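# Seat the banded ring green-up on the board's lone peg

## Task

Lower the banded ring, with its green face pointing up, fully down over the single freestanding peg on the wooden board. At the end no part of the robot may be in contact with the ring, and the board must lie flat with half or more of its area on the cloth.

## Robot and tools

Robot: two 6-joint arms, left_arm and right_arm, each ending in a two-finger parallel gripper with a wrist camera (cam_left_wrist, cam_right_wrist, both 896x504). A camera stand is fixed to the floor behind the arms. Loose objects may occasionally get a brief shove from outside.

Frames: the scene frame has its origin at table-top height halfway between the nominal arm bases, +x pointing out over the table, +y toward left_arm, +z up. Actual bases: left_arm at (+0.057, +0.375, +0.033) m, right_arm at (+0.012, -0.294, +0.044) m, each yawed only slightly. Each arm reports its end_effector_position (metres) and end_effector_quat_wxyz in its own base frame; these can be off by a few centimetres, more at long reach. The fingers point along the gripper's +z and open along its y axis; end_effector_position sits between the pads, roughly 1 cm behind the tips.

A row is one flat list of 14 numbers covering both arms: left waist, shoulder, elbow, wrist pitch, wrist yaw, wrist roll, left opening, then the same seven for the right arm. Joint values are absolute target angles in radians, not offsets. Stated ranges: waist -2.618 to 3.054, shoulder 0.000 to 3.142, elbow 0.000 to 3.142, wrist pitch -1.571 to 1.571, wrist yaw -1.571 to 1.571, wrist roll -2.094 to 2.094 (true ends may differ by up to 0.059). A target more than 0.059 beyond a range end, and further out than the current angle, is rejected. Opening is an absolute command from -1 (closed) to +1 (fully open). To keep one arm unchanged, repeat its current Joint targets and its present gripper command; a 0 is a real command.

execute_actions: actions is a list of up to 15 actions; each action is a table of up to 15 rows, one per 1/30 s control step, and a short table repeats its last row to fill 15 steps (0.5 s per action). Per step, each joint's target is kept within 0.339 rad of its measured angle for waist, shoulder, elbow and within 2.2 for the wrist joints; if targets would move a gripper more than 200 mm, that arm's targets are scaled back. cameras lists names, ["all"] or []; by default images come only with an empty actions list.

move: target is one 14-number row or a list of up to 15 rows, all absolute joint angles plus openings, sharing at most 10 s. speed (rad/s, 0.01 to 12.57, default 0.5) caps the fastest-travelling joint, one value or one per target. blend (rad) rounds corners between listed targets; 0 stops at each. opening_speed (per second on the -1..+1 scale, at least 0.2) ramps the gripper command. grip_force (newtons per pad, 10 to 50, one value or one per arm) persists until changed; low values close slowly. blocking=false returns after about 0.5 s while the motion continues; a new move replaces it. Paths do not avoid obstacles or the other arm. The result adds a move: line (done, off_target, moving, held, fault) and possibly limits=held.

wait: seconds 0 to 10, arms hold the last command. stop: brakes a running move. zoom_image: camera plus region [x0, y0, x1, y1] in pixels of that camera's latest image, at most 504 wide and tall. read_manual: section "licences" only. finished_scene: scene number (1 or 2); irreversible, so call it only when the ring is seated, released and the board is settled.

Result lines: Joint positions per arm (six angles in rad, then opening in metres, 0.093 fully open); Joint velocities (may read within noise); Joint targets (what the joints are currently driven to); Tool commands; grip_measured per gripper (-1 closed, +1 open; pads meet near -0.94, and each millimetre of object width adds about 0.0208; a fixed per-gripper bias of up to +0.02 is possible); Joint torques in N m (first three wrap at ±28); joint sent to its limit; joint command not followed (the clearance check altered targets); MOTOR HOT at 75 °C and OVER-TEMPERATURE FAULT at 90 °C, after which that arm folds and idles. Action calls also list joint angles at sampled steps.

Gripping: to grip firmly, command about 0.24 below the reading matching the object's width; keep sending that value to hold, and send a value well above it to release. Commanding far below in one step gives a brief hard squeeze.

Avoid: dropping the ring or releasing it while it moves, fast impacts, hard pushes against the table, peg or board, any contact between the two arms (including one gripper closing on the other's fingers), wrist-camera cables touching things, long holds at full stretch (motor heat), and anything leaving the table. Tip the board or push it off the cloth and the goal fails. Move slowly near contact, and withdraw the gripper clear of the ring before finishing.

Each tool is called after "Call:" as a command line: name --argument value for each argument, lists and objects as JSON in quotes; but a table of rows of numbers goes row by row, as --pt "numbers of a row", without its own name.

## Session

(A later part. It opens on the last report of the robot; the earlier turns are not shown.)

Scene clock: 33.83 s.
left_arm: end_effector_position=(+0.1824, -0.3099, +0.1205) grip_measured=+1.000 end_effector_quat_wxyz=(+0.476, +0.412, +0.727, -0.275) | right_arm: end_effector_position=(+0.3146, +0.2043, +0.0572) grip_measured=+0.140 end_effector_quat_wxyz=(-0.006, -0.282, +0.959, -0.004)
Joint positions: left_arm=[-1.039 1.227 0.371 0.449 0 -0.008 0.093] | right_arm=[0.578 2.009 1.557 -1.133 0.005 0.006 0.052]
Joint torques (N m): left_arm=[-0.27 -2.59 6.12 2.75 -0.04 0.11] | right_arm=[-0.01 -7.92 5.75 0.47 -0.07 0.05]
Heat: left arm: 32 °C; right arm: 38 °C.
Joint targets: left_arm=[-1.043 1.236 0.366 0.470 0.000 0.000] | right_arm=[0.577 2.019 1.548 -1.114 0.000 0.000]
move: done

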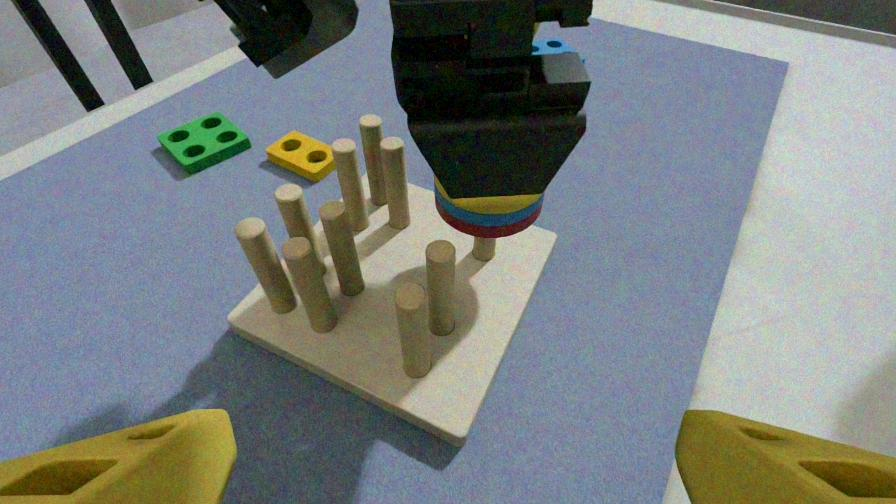

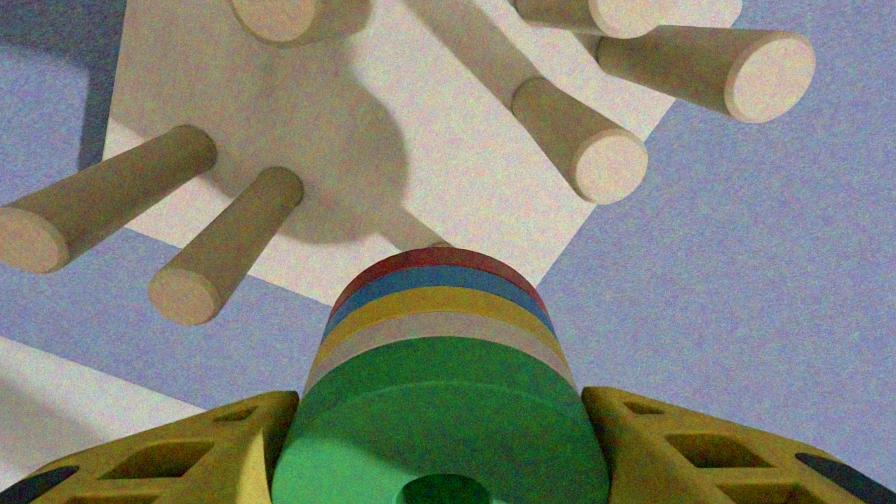

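Call:
move --pt "-1.043 1.236 0.366 0.47 0 0 1 0.577 2.029 1.469 -1.017 0 0 -0.15" --pt "-1.043 1.236 0.366 0.47 0 0 1 0.577 2.049 1.428 -0.955 0 0 -0.15" --speed 0.12 --blend 0.02 --cameras '["all"]'

Scene clock: 35.80 s.
left_arm: end_effector_position=(+0.1824, -0.3099, +0.1205) grip_measured=+1.000 end_effector_quat_wxyz=(+0.476, +0.412, +0.727, -0.275) | right_arm: end_effector_position=(+0.3132, +0.2034, +0.0203) grip_measured=+0.140 end_effector_quat_wxyz=(-0.002, -0.284, +0.959, -0.003)
Joint positions: left_arm=[-1.039 1.227 0.371 0.449 0 -0.008 0.093] | right_arm=[0.578 2.033 1.441 -0.983 0.005 0.002 0.052]
Joint torques (N m): left_arm=[-0.1 -2.48 5.94 2.75 -0.13 0.12] | right_arm=[-0.01 -7.46 5.2 0.58 -0.06 0.09]
Heat: left arm: 32 °C; right arm: 38 °C.
Joint targets: left_arm=[-1.043 1.236 0.366 0.470 0.000 0.000] | right_arm=[0.577 2.049 1.428 -0.955 0.000 0.000]
move: done

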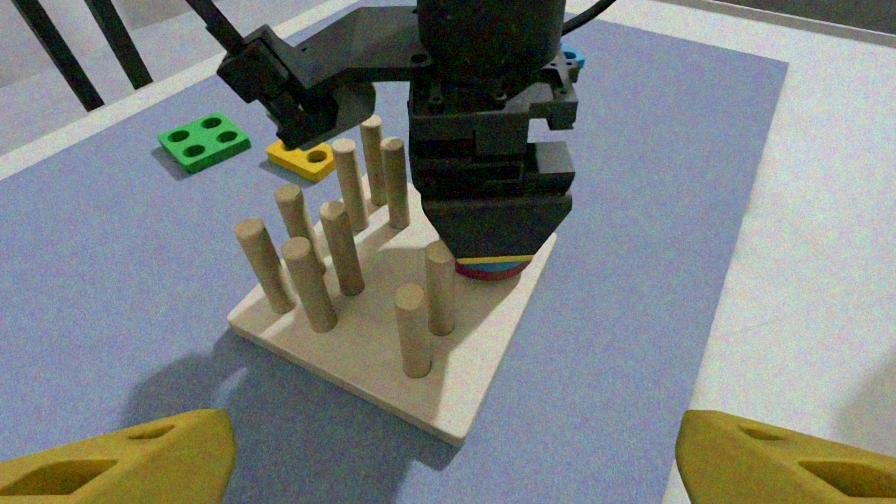

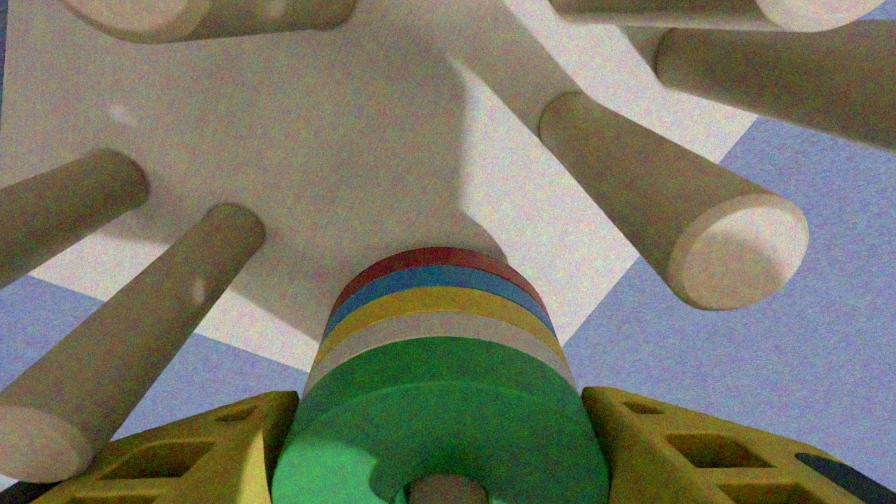

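Call:
move --pt "-1.043 1.236 0.366 0.47 0 0 1 0.577 2.055 1.41 -0.93 0 0 -0.15" --pt "-1.043 1.236 0.366 0.47 0 0 1 0.577 2.061 1.39 -0.905 0 0 -0.15" --speed 0.06 --blend 0.01 --cameras '["all"]'

Scene clock: 37.40 s.
left_arm: end_effector_position=(+0.1824, -0.3099, +0.1205) grip_measured=+1.000 end_effector_quat_wxyz=(+0.476, +0.412, +0.727, -0.275) | right_arm: end_effector_position=(+0.3130, +0.2046, +0.0120) grip_measured=+0.140 end_effector_quat_wxyz=(+0.005, -0.286, +0.958, +0.003)
Joint positions: left_arm=[-1.039 1.227 0.371 0.449 0 -0.008 0.093] | right_arm=[0.578 2.033 1.406 -0.932 -0.002 -0.002 0.052]
Joint torques (N m): left_arm=[-0.12 -2.48 5.9 2.77 -0.09 0.16] | right_arm=[-0.01 -6.43 4.86 0.62 0.01 0.12]
Heat: left arm: 32 °C; right arm: 38 °C.
Joint targets: left_arm=[-1.043 1.236 0.366 0.470 0.000 0.000] | right_arm=[0.577 2.061 1.390 -0.905 0.000 0.000]
move: done

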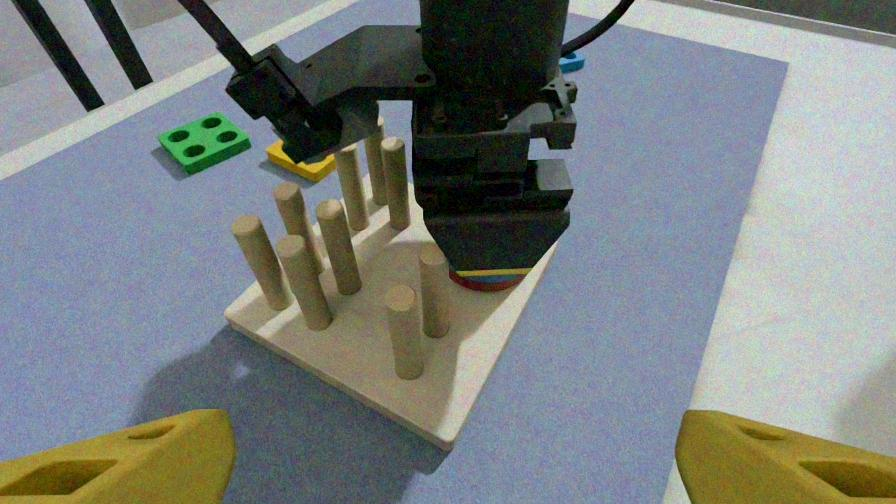

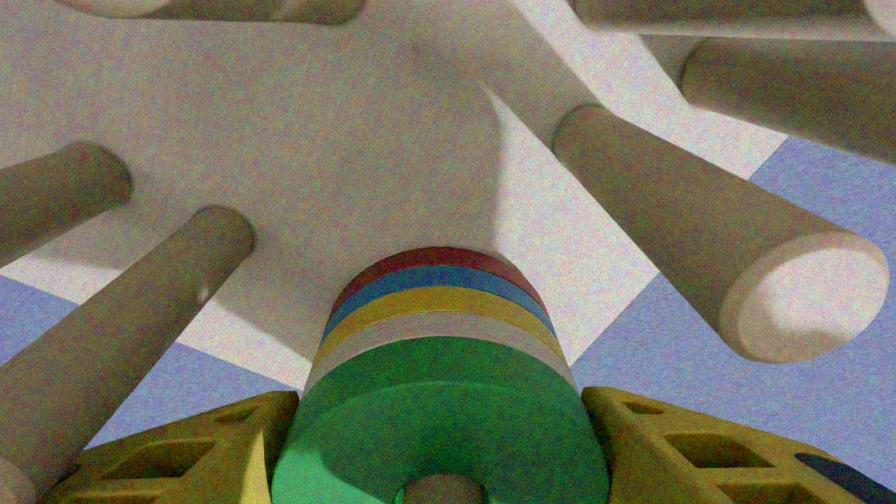

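Call:
move --target '[-1.043,1.236,0.366,0.47,0,0,1,0.575,2.057,1.395,-0.913,0,0,0.25]' --opening_speed 0.3 --cameras '["all"]'

Call:
zoom_image --camera "cam_left_wrist" --region '[340, 180, 600, 400]'

Scene clock: 39.17 s.
left_arm: end_effector_position=(+0.1824, -0.3099, +0.1205) grip_measured=+1.000 end_effector_quat_wxyz=(+0.476, +0.412, +0.727, -0.275) | right_arm: end_effector_position=(+0.3130, +0.2046, +0.0120) grip_measured=+0.255 end_effector_quat_wxyz=(+0.005, -0.286, +0.958, +0.003)
Joint positions: left_arm=[-1.039 1.227 0.371 0.449 0 -0.008 0.093] | right_arm=[0.578 2.033 1.406 -0.932 -0.002 -0.002 0.057]
Joint torques (N m): left_arm=[-0.27 -2.35 5.98 2.74 -0.05 0.11] | right_arm=[-0.18 -6.75 5.37 0.53 0.02 0.12]
Heat: left arm: 33 °C; right arm: 38 °C.
Joint targets: left_arm=[-1.043 1.236 0.366 0.470 0.000 0.000] | right_arm=[0.575 2.057 1.395 -0.913 0.000 0.000]
move: done

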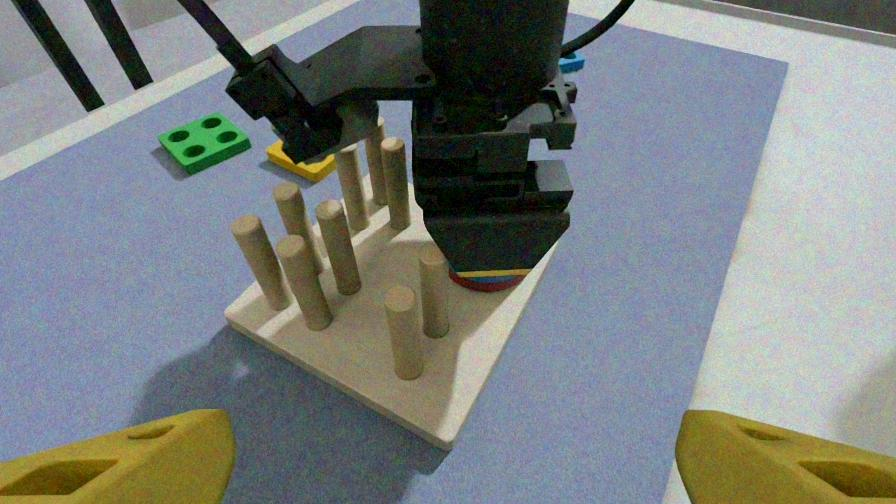

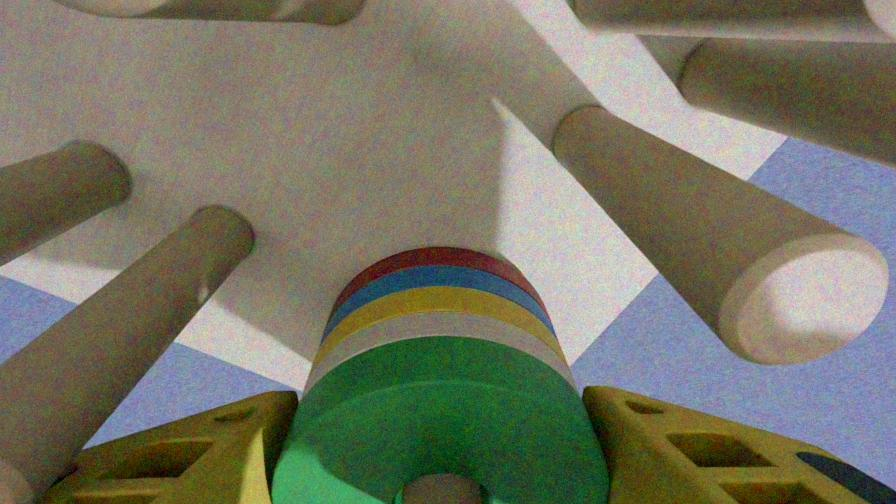

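Scaled by 1.938 from the camera's 896x504 image, which has a finer 1280x720 frame.

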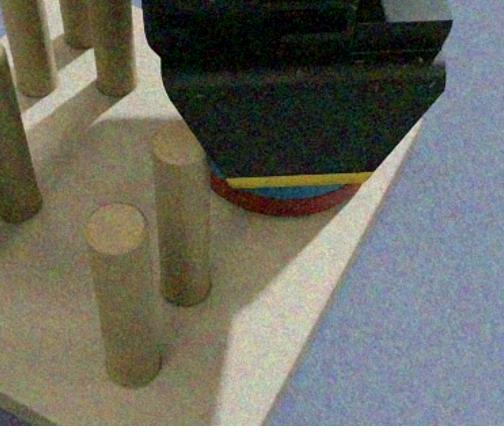

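Call:
move --pt "-1.043 1.236 0.366 0.47 0 0 1 0.575 2.045 1.437 -0.935 0 0 0.27" --pt "-1.043 1.236 0.366 0.47 0 0 1 0.575 2.015 1.505 -1.035 0 0 0.27" --speed 0.15 --blend 0.01 --cameras '["all"]'

Scene clock: 41.20 s.
left_arm: end_effector_position=(+0.1824, -0.3099, +0.1205) grip_measured=+1.000 end_effector_quat_wxyz=(+0.476, +0.412, +0.727, -0.275) | right_arm: end_effector_position=(+0.3127, +0.2044, +0.0269) grip_measured=+0.274 end_effector_quat_wxyz=(-0.007, -0.286, +0.958, -0.001)
Joint positions: left_arm=[-1.039 1.227 0.371 0.449 0 -0.008 0.093] | right_arm=[0.578 2.033 1.469 -1.02 -0.002 -0.002 0.058]
Joint torques (N m): left_arm=[-0.32 -2.37 6.04 2.79 -0.03 0.11] | right_arm=[-0.23 -10.3 9.94 0.08 0.01 0.11]
Heat: left arm: 33 °C; right arm: 39 °C.
Joint targets: left_arm=[-1.043 1.236 0.366 0.470 0.000 0.000] | right_arm=[0.575 2.015 1.505 -1.035 0.000 0.000]
move: off_target (right_arm); blend cut to 0 rad at target 1; right_arm: the elbow is farthest, 0.036 rad from its target

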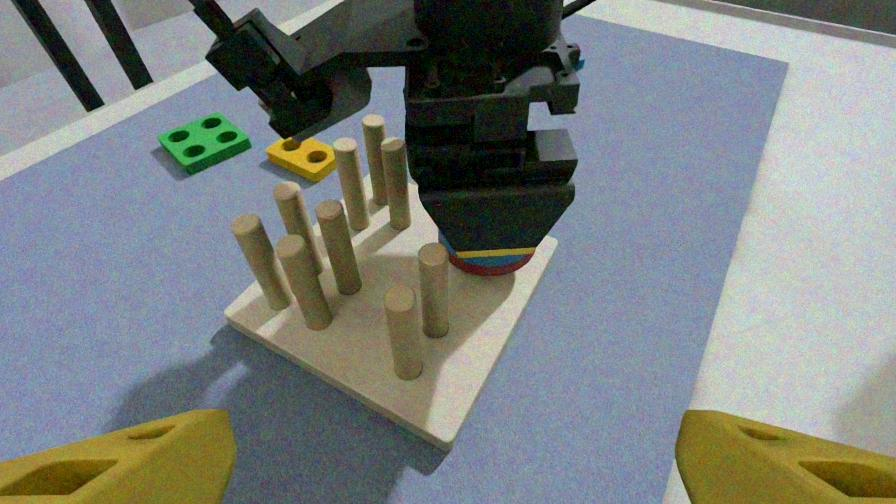

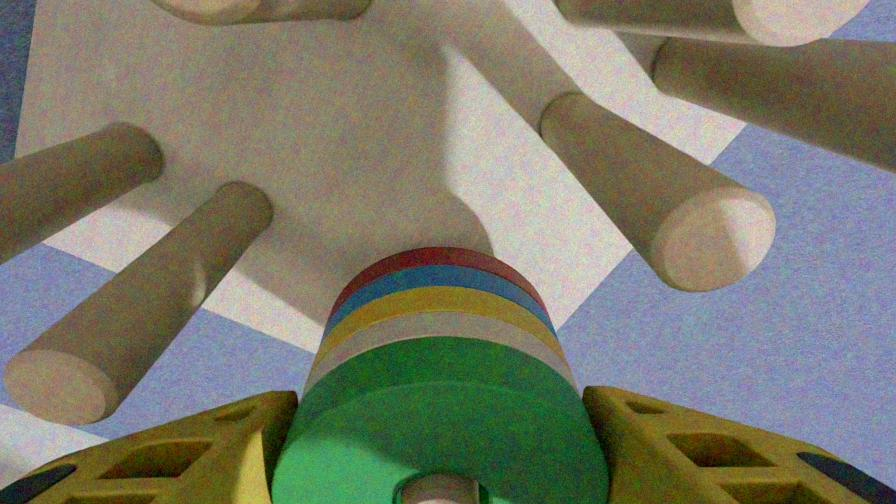

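Call:
move --pt "-1.043 1.236 0.366 0.47 0 0 1 0.575 2.045 1.447 -0.985 0 0 0.22" --pt "-1.043 1.236 0.366 0.47 0 0 1 0.575 2.045 1.394 -0.912 0 0 0.22" --pt "-1.043 1.236 0.366 0.47 0 0 1 0.575 2.045 1.394 -0.912 0 0 0.4" --speed 0.1 --blend '[0.01,0,0]' --opening_speed 0.2 --cameras '["all"]'

Scene clock: 44.60 s.
left_arm: end_effector_position=(+0.1824, -0.3099, +0.1205) grip_measured=+1.000 end_effector_quat_wxyz=(+0.476, +0.412, +0.727, -0.275) | right_arm: end_effector_position=(+0.3131, +0.2047, +0.0123) grip_measured=+0.399 end_effector_quat_wxyz=(+0.005, -0.286, +0.958, +0.003)
Joint positions: left_arm=[-1.039 1.227 0.371 0.449 0 -0.008 0.093] | right_arm=[0.578 2.033 1.407 -0.934 -0.002 -0.002 0.064]
Joint torques (N m): left_arm=[-0.12 -2.32 6.13 2.77 -0.03 0.11] | right_arm=[-0.21 -7.76 5.14 0.55 0.01 0.11]
Heat: left arm: 33 °C; right arm: 39 °C.
Joint targets: left_arm=[-1.043 1.236 0.366 0.470 0.000 0.000] | right_arm=[0.575 2.045 1.394 -0.912 0.000 0.000]
move: done; blend cut to 0 rad at target 1

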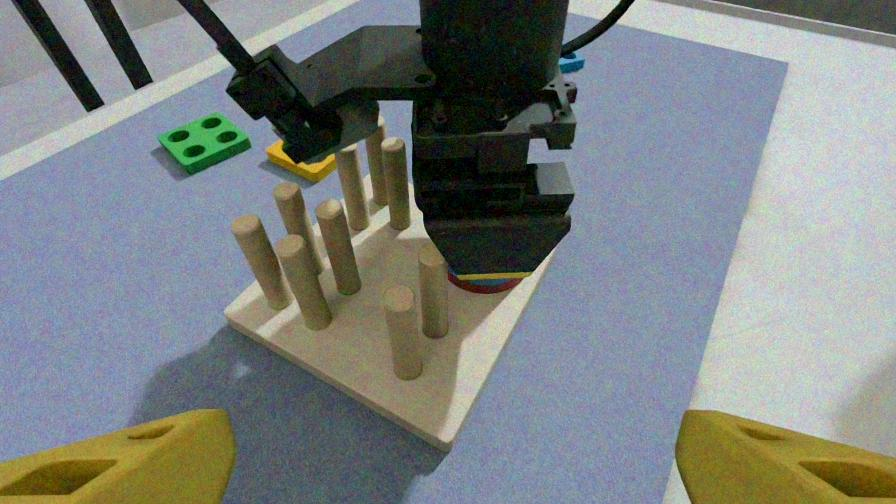

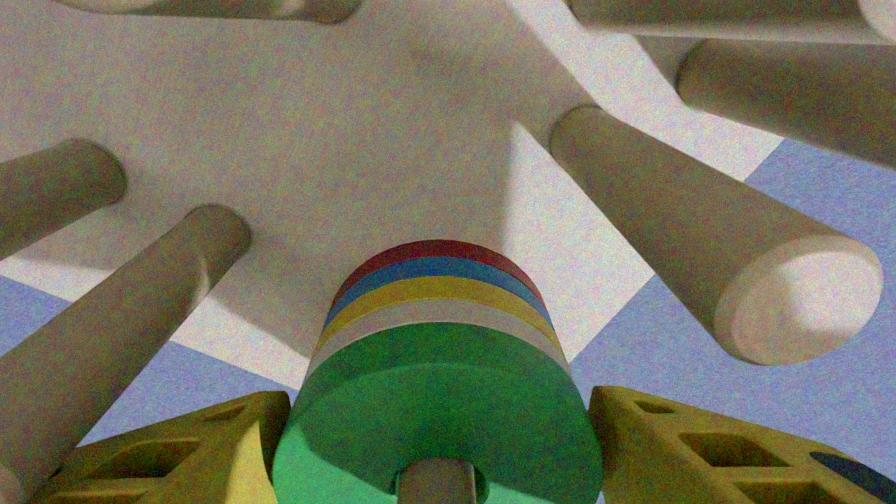

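Call:
move --pt "-1.043 1.236 0.366 0.47 0 0 1 0.575 2.045 1.437 -0.94 0 0 0.4" --pt "-1.043 1.236 0.366 0.47 0 0 1 0.575 2.015 1.49 -1.02 0 0 0.4" --speed 0.15 --blend 0.01 --cameras '["all"]'

Scene clock: 46.20 s.
left_arm: end_effector_position=(+0.1824, -0.3099, +0.1205) grip_measured=+1.000 end_effector_quat_wxyz=(+0.476, +0.412, +0.727, -0.275) | right_arm: end_effector_position=(+0.3095, +0.2023, +0.0236) grip_measured=+0.399 end_effector_quat_wxyz=(-0.012, -0.286, +0.958, -0.002)
Joint positions: left_arm=[-1.039 1.227 0.371 0.449 0 -0.008 0.093] | right_arm=[0.578 2.033 1.455 -1.017 -0.002 -0.002 0.064]
Joint torques (N m): left_arm=[-0.32 -2.47 5.93 2.78 -0.05 0.11] | right_arm=[-0.21 -10.26 9.81 0.19 0.01 0.12]
Heat: left arm: 33 °C; right arm: 39 °C.
Joint targets: left_arm=[-1.043 1.236 0.366 0.470 0.000 0.000] | right_arm=[0.575 2.015 1.490 -1.020 0.000 0.000]
move: done

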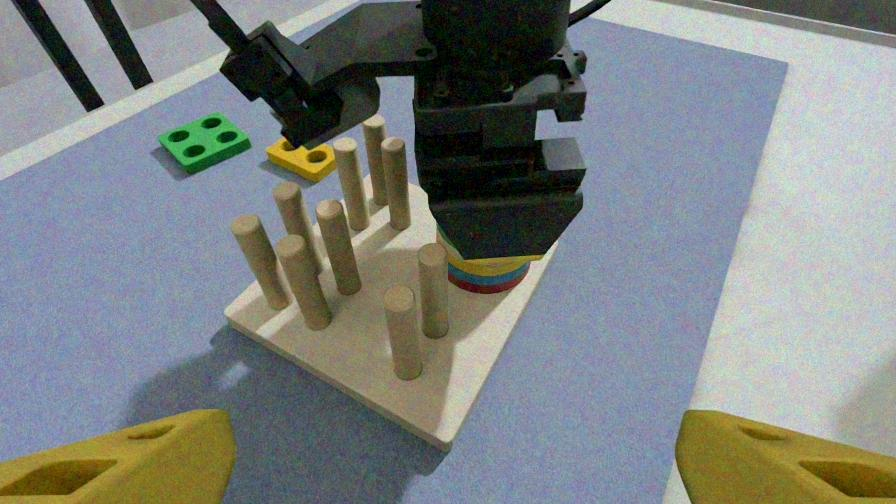

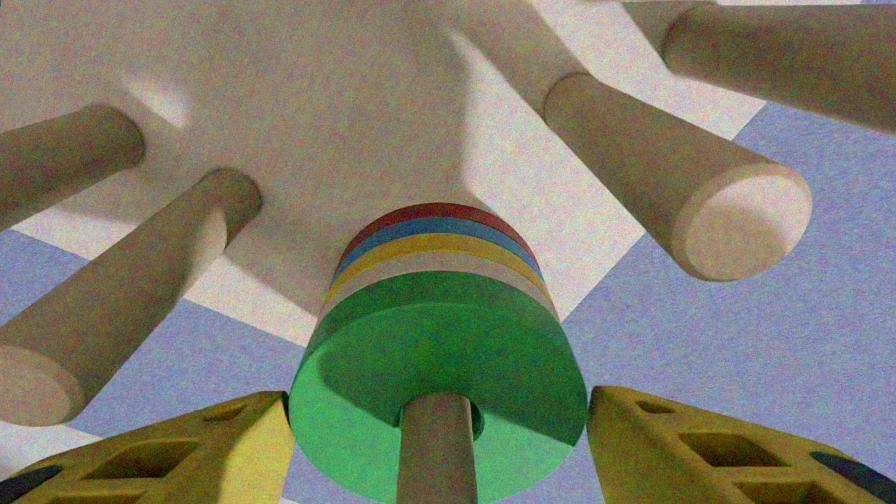

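Call:
move --pt "-1.043 1.236 0.366 0.47 0 0 1 0.575 2.0 1.57 -1.13 0 0 0.4" --pt "-1.043 1.236 0.366 0.47 0 0 1 0.575 1.98 1.75 -1.33 0 0 0.4" --pt "-1.043 1.236 0.366 0.47 0 0 1 0.3 1.6 1.4 -1.25 0 0 0.4" --speed 0.35 --blend 0.03 --cameras '["cam_left_wrist"]'

Call:
zoom_image --camera "cam_left_wrist" --region '[220, 100, 620, 460]'

Scene clock: 49.03 s.
left_arm: end_effector_position=(+0.1824, -0.3099, +0.1205) grip_measured=+1.000 end_effector_quat_wxyz=(+0.476, +0.412, +0.727, -0.275) | right_arm: end_effector_position=(+0.2953, +0.0925, +0.1408) grip_measured=+0.399 end_effector_quat_wxyz=(+0.043, -0.151, +0.988, +0.007)
Joint positions: left_arm=[-1.039 1.227 0.371 0.449 0 -0.008 0.093] | right_arm=[0.302 1.632 1.413 -1.265 -0.002 -0.002 0.064]
Joint torques (N m): left_arm=[-0.23 -2.45 5.97 2.77 -0.05 0.1] | right_arm=[-0.16 -8.68 5.72 0.62 0.01 0.11]
Heat: left arm: 33 °C; right arm: 40 °C.
Joint targets: left_arm=[-1.043 1.236 0.366 0.470 0.000 0.000] | right_arm=[0.300 1.600 1.400 -1.250 0.000 0.000]
move: done
Images, in order (width x height): cam_left_wrist 896x504.

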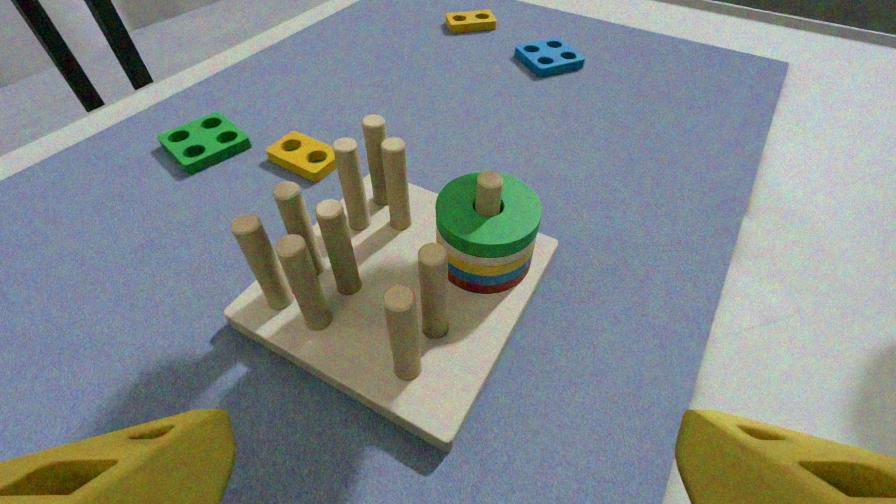

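Scaled by 1.260 from the camera's 896x504 image, which has a finer 1280x720 frame.

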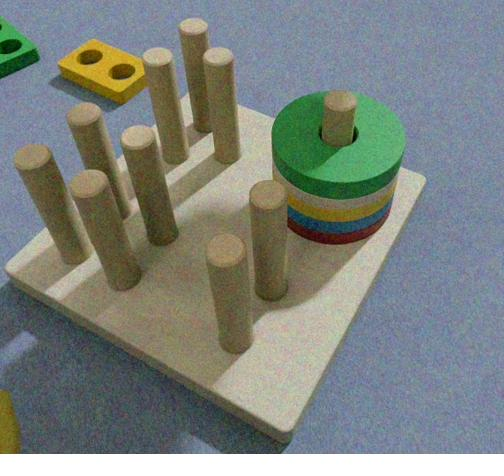

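Seated and flat.

Call:
finished_scene --scene 2

The scene is finished: the task was done.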